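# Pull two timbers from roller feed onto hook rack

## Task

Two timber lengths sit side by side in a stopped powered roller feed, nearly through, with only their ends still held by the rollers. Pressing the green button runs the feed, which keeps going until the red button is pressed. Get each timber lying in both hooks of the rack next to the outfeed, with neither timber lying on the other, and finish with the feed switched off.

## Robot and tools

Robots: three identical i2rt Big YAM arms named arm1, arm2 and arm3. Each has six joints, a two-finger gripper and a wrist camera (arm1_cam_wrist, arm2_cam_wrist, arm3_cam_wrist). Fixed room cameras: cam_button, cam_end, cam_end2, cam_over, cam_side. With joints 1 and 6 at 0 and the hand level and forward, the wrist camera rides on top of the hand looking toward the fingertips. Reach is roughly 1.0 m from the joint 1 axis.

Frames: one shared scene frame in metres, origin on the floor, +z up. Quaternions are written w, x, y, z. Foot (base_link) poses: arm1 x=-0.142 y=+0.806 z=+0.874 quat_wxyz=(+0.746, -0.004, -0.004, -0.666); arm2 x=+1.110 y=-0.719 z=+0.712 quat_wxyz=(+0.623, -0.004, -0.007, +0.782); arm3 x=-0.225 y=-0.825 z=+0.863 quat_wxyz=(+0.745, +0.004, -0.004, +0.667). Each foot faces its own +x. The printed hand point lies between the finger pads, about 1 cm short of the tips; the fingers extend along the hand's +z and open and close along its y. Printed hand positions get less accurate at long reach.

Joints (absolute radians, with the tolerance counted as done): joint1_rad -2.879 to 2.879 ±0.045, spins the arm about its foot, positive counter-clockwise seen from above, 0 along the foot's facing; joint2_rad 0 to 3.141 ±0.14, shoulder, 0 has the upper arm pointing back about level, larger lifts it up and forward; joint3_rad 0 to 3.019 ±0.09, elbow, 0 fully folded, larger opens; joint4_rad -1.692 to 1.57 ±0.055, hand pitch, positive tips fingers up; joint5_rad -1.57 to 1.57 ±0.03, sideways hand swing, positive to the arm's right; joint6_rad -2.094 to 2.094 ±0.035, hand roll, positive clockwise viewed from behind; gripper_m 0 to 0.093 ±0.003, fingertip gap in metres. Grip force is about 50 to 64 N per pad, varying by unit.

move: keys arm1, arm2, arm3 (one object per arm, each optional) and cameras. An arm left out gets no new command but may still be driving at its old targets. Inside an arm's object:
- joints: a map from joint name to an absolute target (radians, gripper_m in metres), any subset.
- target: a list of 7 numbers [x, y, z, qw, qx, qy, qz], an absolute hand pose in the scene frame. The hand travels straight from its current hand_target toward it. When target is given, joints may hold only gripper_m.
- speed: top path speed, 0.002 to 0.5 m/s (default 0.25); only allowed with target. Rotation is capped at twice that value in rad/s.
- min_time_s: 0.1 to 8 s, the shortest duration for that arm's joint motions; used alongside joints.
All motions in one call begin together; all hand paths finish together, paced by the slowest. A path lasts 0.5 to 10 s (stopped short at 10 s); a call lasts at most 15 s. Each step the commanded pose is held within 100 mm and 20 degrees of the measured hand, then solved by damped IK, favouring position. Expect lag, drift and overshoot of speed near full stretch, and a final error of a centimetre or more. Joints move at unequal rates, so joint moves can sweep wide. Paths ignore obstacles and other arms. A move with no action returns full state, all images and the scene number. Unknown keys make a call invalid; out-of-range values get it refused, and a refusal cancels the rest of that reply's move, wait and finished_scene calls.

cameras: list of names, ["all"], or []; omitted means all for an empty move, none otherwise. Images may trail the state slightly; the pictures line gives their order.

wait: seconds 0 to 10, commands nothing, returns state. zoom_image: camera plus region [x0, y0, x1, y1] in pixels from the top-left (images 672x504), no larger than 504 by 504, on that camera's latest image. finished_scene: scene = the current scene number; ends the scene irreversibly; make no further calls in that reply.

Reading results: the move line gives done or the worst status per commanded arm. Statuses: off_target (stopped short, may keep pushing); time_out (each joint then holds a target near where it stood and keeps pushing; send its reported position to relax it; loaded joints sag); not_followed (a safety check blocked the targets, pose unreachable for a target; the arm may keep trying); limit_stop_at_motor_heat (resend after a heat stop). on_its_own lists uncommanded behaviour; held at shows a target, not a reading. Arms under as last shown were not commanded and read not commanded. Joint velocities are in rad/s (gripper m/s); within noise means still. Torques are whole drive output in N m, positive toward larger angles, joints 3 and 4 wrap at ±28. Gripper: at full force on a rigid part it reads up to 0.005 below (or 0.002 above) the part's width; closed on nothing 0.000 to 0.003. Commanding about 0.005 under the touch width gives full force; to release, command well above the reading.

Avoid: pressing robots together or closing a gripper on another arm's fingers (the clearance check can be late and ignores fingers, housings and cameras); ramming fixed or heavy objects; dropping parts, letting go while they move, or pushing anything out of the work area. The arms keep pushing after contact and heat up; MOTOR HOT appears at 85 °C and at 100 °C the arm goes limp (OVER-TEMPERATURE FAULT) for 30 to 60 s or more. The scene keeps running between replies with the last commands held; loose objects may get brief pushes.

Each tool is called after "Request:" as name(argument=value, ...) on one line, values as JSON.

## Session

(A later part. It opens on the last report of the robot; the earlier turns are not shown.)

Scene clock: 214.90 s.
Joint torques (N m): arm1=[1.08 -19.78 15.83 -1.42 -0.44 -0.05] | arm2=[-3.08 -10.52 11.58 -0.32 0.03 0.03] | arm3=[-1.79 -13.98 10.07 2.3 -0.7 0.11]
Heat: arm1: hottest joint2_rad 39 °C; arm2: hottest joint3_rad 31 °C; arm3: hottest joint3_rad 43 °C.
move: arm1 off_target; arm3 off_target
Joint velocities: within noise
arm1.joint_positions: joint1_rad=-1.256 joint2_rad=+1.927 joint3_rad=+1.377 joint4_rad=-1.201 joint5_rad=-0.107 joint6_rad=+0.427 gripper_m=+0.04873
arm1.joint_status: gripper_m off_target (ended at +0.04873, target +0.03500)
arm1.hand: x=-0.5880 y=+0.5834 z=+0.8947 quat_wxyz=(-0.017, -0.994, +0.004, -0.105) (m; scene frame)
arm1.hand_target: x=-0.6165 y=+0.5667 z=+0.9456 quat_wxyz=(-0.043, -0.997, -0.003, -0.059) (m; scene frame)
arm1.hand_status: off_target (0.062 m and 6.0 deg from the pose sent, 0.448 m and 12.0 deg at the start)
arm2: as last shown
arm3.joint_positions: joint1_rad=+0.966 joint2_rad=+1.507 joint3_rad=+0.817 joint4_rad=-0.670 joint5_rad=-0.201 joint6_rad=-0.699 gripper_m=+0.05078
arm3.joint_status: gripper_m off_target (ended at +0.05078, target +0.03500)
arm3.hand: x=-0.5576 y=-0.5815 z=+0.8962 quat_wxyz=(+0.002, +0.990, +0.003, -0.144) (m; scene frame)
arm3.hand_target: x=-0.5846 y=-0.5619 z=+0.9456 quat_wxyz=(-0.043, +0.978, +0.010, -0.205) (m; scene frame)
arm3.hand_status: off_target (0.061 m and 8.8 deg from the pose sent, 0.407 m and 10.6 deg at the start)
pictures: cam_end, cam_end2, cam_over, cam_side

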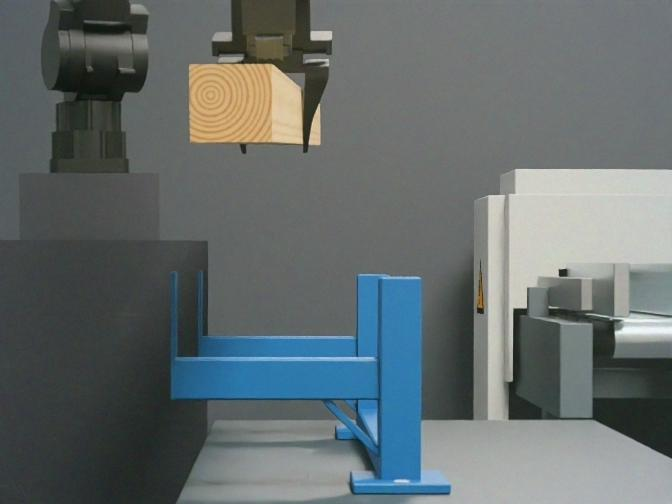

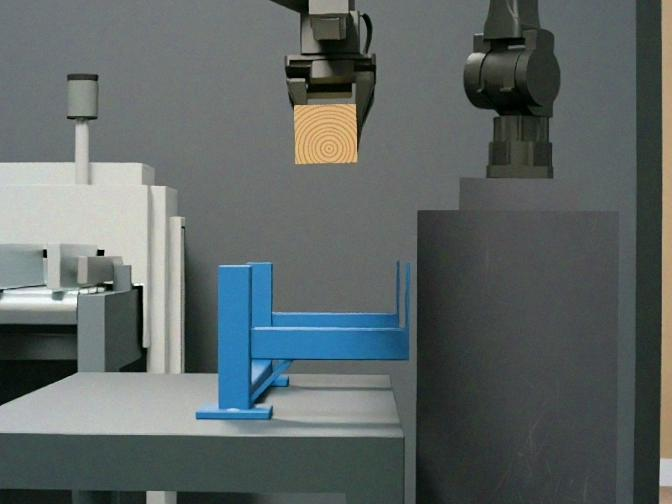

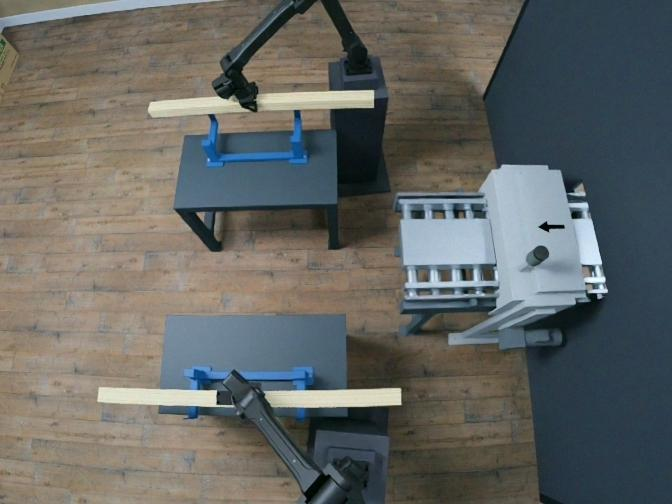

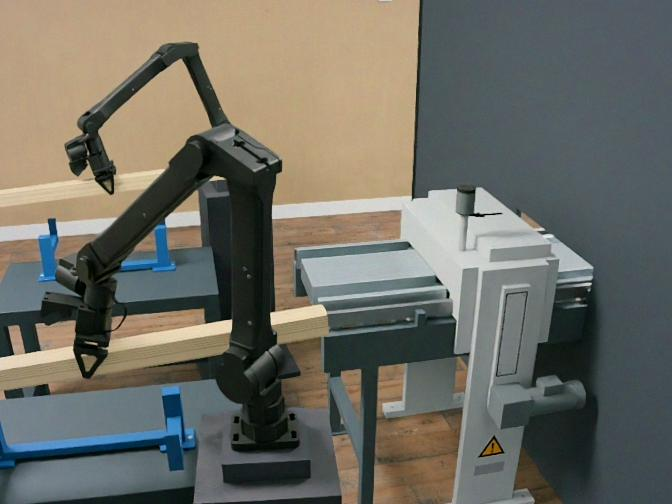

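Request:
move(arm1={"target": [-0.615, 0.565, 0.82, 0.043, 0.9985, 0.001, 0.03], "speed": 0.1}, arm3={"target": [-0.585, -0.567, 0.82, -0.043, 0.971, 0.010, -0.235], "speed": 0.1}, cameras=["cam_end", "cam_end2", "cam_over"])

Scene clock: 243.77 s.
Joint torques (N m): arm1=[1.55 -20.78 9.09 -0.05 -0.22 0.06] | arm2=[-3.14 -10.52 11.58 -0.31 0.03 0.03] | arm3=[-2.14 -12.04 7.1 2.67 -0.94 0.14]
Heat: arm1: hottest joint2_rad 34 °C; arm2: hottest joint3_rad 32 °C; arm3: hottest joint3_rad 40 °C.
move: arm1 off_target; arm3 off_target
Joint velocities: within noise
arm1.joint_positions: joint1_rad=-1.253 joint2_rad=+2.074 joint3_rad=+1.276 joint4_rad=-0.872 joint5_rad=-0.089 joint6_rad=+0.431 gripper_m=+0.04873
arm1.joint_status: not commanded
arm1.hand: x=-0.5952 y=+0.5803 z=+0.7858 quat_wxyz=(-0.026, -0.998, +0.002, -0.064) (m; scene frame)
arm1.hand_target: x=-0.6139 y=+0.5655 z=+0.8198 quat_wxyz=(-0.043, -0.999, -0.001, -0.030) (m; scene frame)
arm1.hand_status: off_target (0.042 m and 4.4 deg from the pose sent, 0.081 m and 9.1 deg at the start)
arm2: as last shown
arm3.joint_positions: joint1_rad=+0.966 joint2_rad=+1.731 joint3_rad=+0.660 joint4_rad=-0.204 joint5_rad=-0.234 joint6_rad=-0.694 gripper_m=+0.05078
arm3.joint_status: not commanded
arm3.hand: x=-0.5553 y=-0.5896 z=+0.7909 quat_wxyz=(-0.013, +0.982, +0.008, -0.186) (m; scene frame)
arm3.hand_target: x=-0.5834 y=-0.5680 z=+0.8211 quat_wxyz=(-0.043, +0.971, +0.011, -0.235) (m; scene frame)
arm3.hand_status: off_target (0.047 m and 6.7 deg from the pose sent, 0.082 m and 11.8 deg at the start)
pictures: cam_end, cam_end2, cam_over

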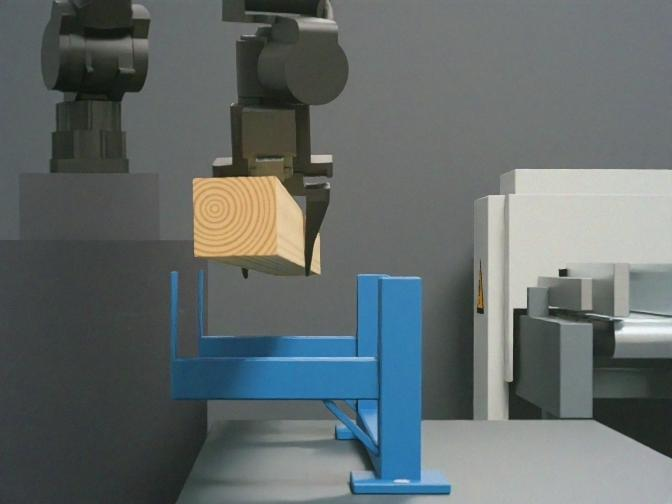

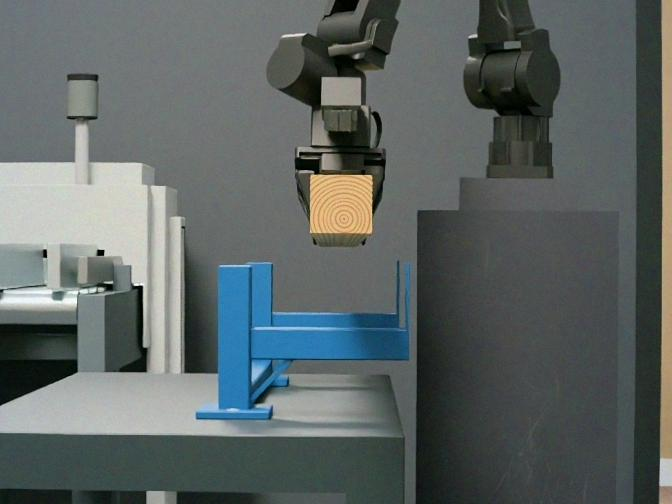

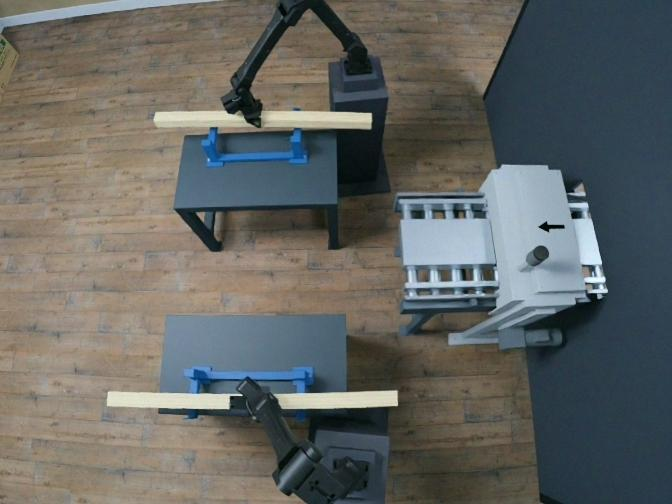

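Request:
move(arm1={"target": [-0.615, 0.567, 0.722, 0.043, 0.9985, 0.001, 0.03], "speed": 0.08}, arm3={"target": [-0.585, -0.562, 0.705, -0.043, 0.971, 0.010, -0.235], "speed": 0.08}, cameras=["cam_end", "cam_end2", "cam_side"])

Scene clock: 256.83 s.
Joint torques (N m): arm1=[0.91 -16.97 8.24 1.68 -0.19 0] | arm2=[-3.08 -10.46 11.58 -0.31 0.03 0.03] | arm3=[-2.43 -8.23 6.34 3.08 -0.14 0.1]
Heat: arm1: hottest joint2_rad 34 °C; arm2: hottest joint3_rad 33 °C; arm3: hottest joint3_rad 38 °C.
move: arm1 off_target; arm3 off_target
Joint velocities: within noise
arm1.joint_positions: joint1_rad=-1.253 joint2_rad=+2.200 joint3_rad=+1.265 joint4_rad=-0.718 joint5_rad=-0.089 joint6_rad=+0.433 gripper_m=+0.04873
arm1.joint_status: not commanded
arm1.hand: x=-0.5948 y=+0.5797 z=+0.7184 quat_wxyz=(-0.029, -0.998, +0.002, -0.057) (m; scene frame)
arm1.hand_target: x=-0.6146 y=+0.5672 z=+0.7231 quat_wxyz=(-0.043, -0.999, -0.001, -0.030) (m; scene frame)
arm1.hand_status: off_target (0.024 m and 3.5 deg from the pose sent, 0.068 m and 4.4 deg at the start)
arm2: as last shown
arm3.joint_positions: joint1_rad=+0.962 joint2_rad=+2.022 joint3_rad=+0.658 joint4_rad=+0.127 joint5_rad=-0.260 joint6_rad=-0.694 gripper_m=+0.05078
arm3.joint_status: not commanded
arm3.hand: x=-0.5592 y=-0.5888 z=+0.7043 quat_wxyz=(-0.016, +0.978, +0.011, -0.208) (m; scene frame)
arm3.hand_target: x=-0.5835 y=-0.5630 z=+0.7075 quat_wxyz=(-0.043, +0.971, +0.010, -0.235) (m; scene frame)
arm3.hand_status: off_target (0.037 m and 4.5 deg from the pose sent, 0.095 m and 6.7 deg at the start)
pictures: cam_end, cam_end2, cam_side

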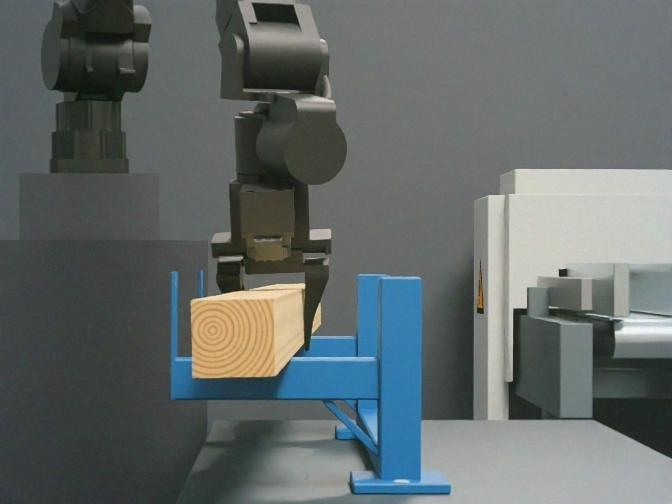

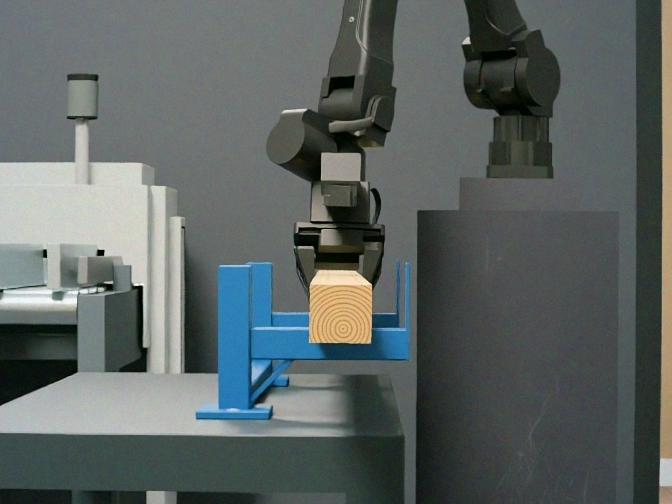

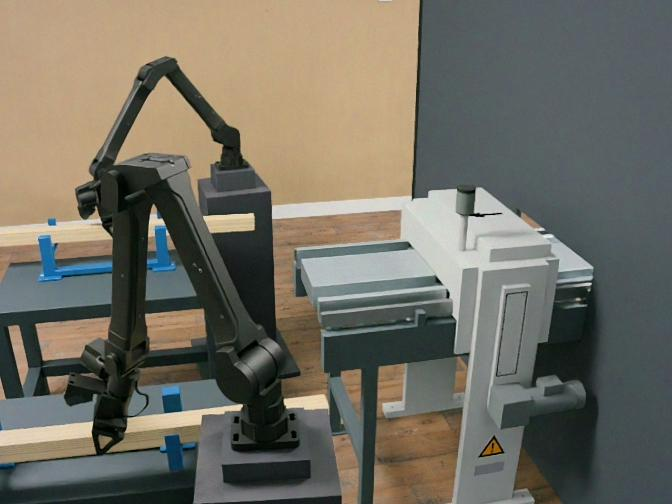

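Contact starting; settle both, then release.

Request:
move(arm1={"target": [-0.612, 0.569, 0.697, 0.043, 0.9985, 0.001, 0.045], "speed": 0.06}, arm3={"target": [-0.580, -0.565, 0.682, -0.043, 0.971, 0.010, -0.225], "speed": 0.06}, cameras=["cam_end", "cam_end2"])

Scene clock: 267.67 s.
Joint torques (N m): arm1=[0.73 -12.75 9.63 2.18 -0.55 -0.06] | arm2=[-3.14 -10.46 11.56 -0.31 0.03 0.03] | arm3=[-2.14 -4.48 6.61 2.81 0.78 0.05]
Heat: arm1: hottest joint2_rad 34 °C; arm2: hottest joint3_rad 33 °C; arm3: hottest joint3_rad 37 °C.
move: arm1 off_target; arm3 off_target
Joint velocities: within noise
arm1.joint_positions: joint1_rad=-1.253 joint2_rad=+2.204 joint3_rad=+1.265 joint4_rad=-0.718 joint5_rad=-0.091 joint6_rad=+0.433 gripper_m=+0.04873
arm1.joint_status: not commanded
arm1.hand: x=-0.5937 y=+0.5798 z=+0.7166 quat_wxyz=(-0.029, -0.998, +0.003, -0.059) (m; scene frame)
arm1.hand_target: x=-0.6106 y=+0.5698 z=+0.6984 quat_wxyz=(-0.043, -0.998, -0.001, -0.045) (m; scene frame)
arm1.hand_status: off_target (0.029 m and 2.3 deg from the pose sent, 0.029 m and 2.2 deg at the start)
arm2: as last shown
arm3.joint_positions: joint1_rad=+0.962 joint2_rad=+2.038 joint3_rad=+0.658 joint4_rad=+0.180 joint5_rad=-0.273 joint6_rad=-0.691 gripper_m=+0.05078
arm3.joint_status: not commanded
arm3.hand: x=-0.5660 y=-0.5857 z=+0.7032 quat_wxyz=(-0.023, +0.974, +0.013, -0.225) (m; scene frame)
arm3.hand_target: x=-0.5781 y=-0.5665 z=+0.6844 quat_wxyz=(-0.043, +0.973, +0.010, -0.225) (m; scene frame)
arm3.hand_status: off_target (0.033 m and 2.4 deg from the pose sent, 0.039 m and 3.8 deg at the start)
pictures: cam_end, cam_end2

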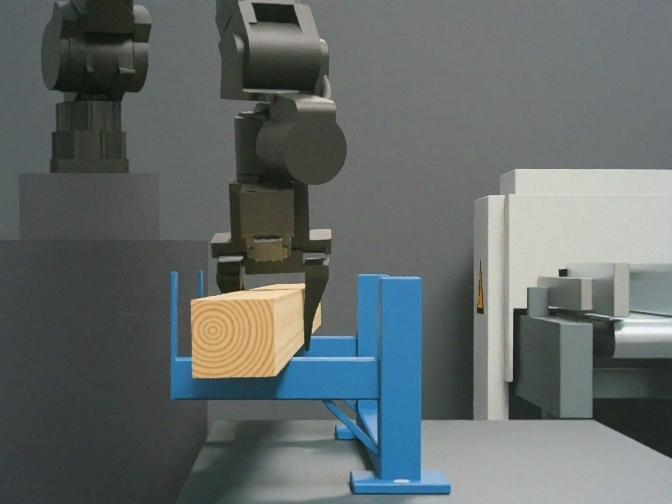

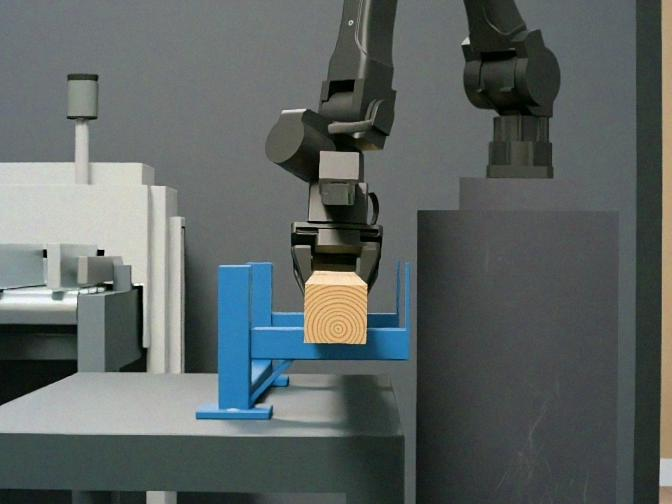

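Request:
move(arm1={"joints": {"gripper_m": 0.085}}, arm3={"joints": {"gripper_m": 0.085}})

Request:
move(arm1={"target": [-0.612, 0.572, 0.88, 0.043, 0.9985, 0.001, 0.045], "speed": 0.15}, arm3={"target": [-0.580, -0.570, 0.88, -0.043, 0.971, 0.010, -0.225], "speed": 0.15}, cameras=["cam_end", "cam_end2", "cam_over", "cam_side", "cam_button"])

Scene clock: 277.53 s.
Joint torques (N m): arm1=[0.56 -16.09 7.54 0.43 -0.23 -0.07] | arm2=[-3.08 -10.52 11.56 -0.29 0.03 0.03] | arm3=[-2.37 -6.65 4.77 1.84 0.05 -0.04]
Heat: arm1: hottest joint2_rad 32 °C; arm2: hottest joint3_rad 33 °C; arm3: hottest joint3_rad 36 °C.
move: arm1 done; arm3 done
Joint velocities: within noise
arm1.joint_positions: joint1_rad=-1.253 joint2_rad=+2.241 joint3_rad=+1.286 joint4_rad=-0.678 joint5_rad=-0.100 joint6_rad=+0.432 gripper_m=+0.08492
arm1.joint_status: all done
arm1.hand: x=-0.6030 y=+0.5737 z=+0.7025 quat_wxyz=(-0.039, -0.998, +0.002, -0.050) (m; scene frame)
arm1.hand_target: x=-0.6106 y=+0.5697 z=+0.6985 quat_wxyz=(-0.043, -0.998, -0.001, -0.045) (m; scene frame)
arm1.hand_status: not commanded
arm2: as last shown
arm3.joint_positions: joint1_rad=+0.965 joint2_rad=+2.062 joint3_rad=+0.685 joint4_rad=+0.209 joint5_rad=-0.252 joint6_rad=-0.682 gripper_m=+0.08490
arm3.joint_status: all done
arm3.hand: x=-0.5762 y=-0.5735 z=+0.6999 quat_wxyz=(-0.040, +0.972, +0.010, -0.231) (m; scene frame)
arm3.hand_target: x=-0.5780 y=-0.5666 z=+0.6844 quat_wxyz=(-0.043, +0.973, +0.010, -0.225) (m; scene frame)
arm3.hand_status: not commanded
pictures: none

Scene clock: 279.63 s.
Joint torques (N m): arm1=[0.62 -15.85 11.1 -0.32 -0.22 -0.08] | arm2=[-3.08 -10.46 11.56 -0.31 0.03 0.03] | arm3=[-1.9 -8.59 9.11 0.88 -0.16 0.02]
Heat: arm1: hottest joint2_rad 32 °C; arm2: hottest joint3_rad 33 °C; arm3: hottest joint3_rad 36 °C.
move: arm1 off_target; arm3 off_target
Joint velocities: within noise
arm1.joint_positions: joint1_rad=-1.253 joint2_rad=+1.929 joint3_rad=+1.312 joint4_rad=-1.029 joint5_rad=-0.101 joint6_rad=+0.432 gripper_m=+0.08495
arm1.joint_status: not commanded
arm1.hand: x=-0.5994 y=+0.5774 z=+0.8700 quat_wxyz=(-0.036, -0.998, +0.002, -0.055) (m; scene frame)
arm1.hand_target: x=-0.6117 y=+0.5721 z=+0.8802 quat_wxyz=(-0.043, -0.998, -0.001, -0.045) (m; scene frame)
arm1.hand_status: off_target (0.017 m and 1.5 deg from the pose sent, 0.178 m and 0.9 deg at the start)
arm2: as last shown
arm3.joint_positions: joint1_rad=+0.965 joint2_rad=+1.534 joint3_rad=+0.694 joint4_rad=-0.366 joint5_rad=-0.243 joint6_rad=-0.682 gripper_m=+0.08497
arm3.joint_status: not commanded
arm3.hand: x=-0.5669 y=-0.5821 z=+0.8657 quat_wxyz=(-0.031, +0.976, +0.007, -0.215) (m; scene frame)
arm3.hand_target: x=-0.5795 y=-0.5705 z=+0.8802 quat_wxyz=(-0.043, +0.973, +0.010, -0.226) (m; scene frame)
arm3.hand_status: off_target (0.023 m and 1.9 deg from the pose sent, 0.180 m and 0.7 deg at the start)
pictures: cam_button, cam_end, cam_end2, cam_over, cam_side

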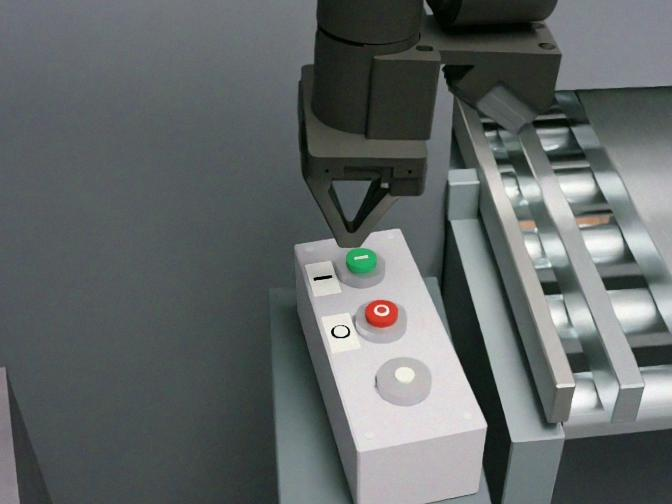

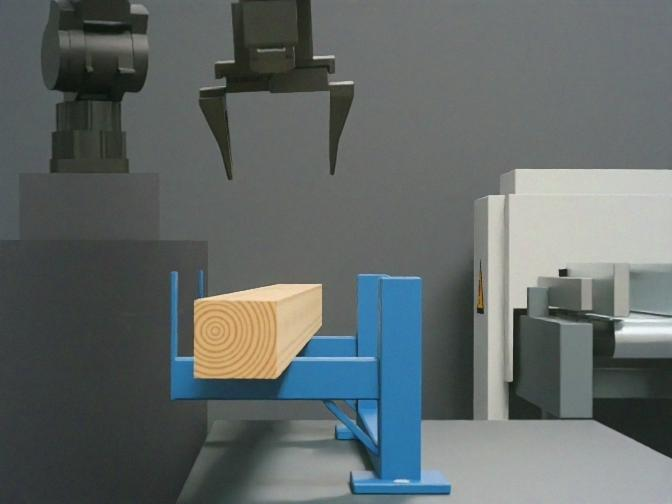

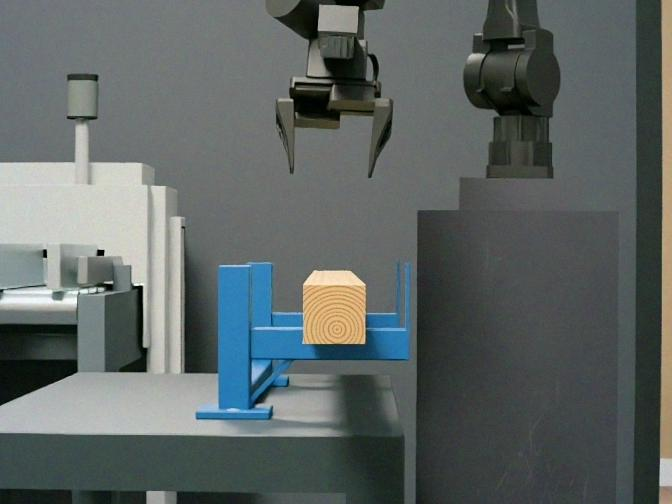

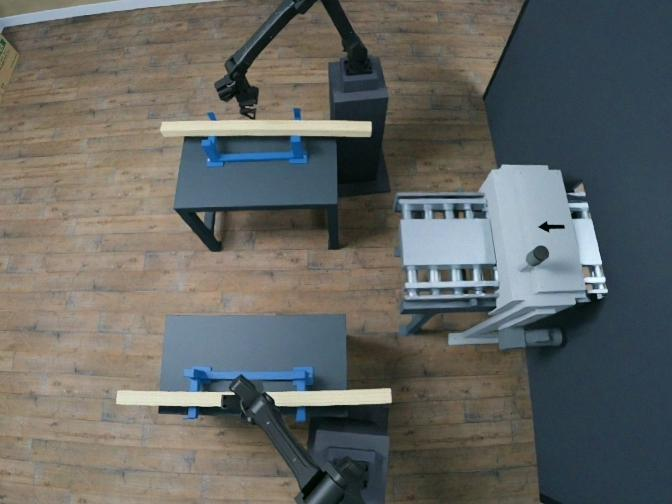

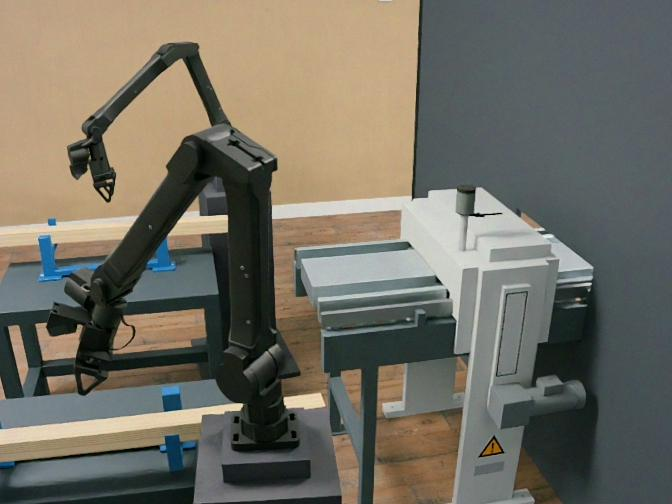

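Request:
finished_scene(scene=2)

The scene is finished: the task was done.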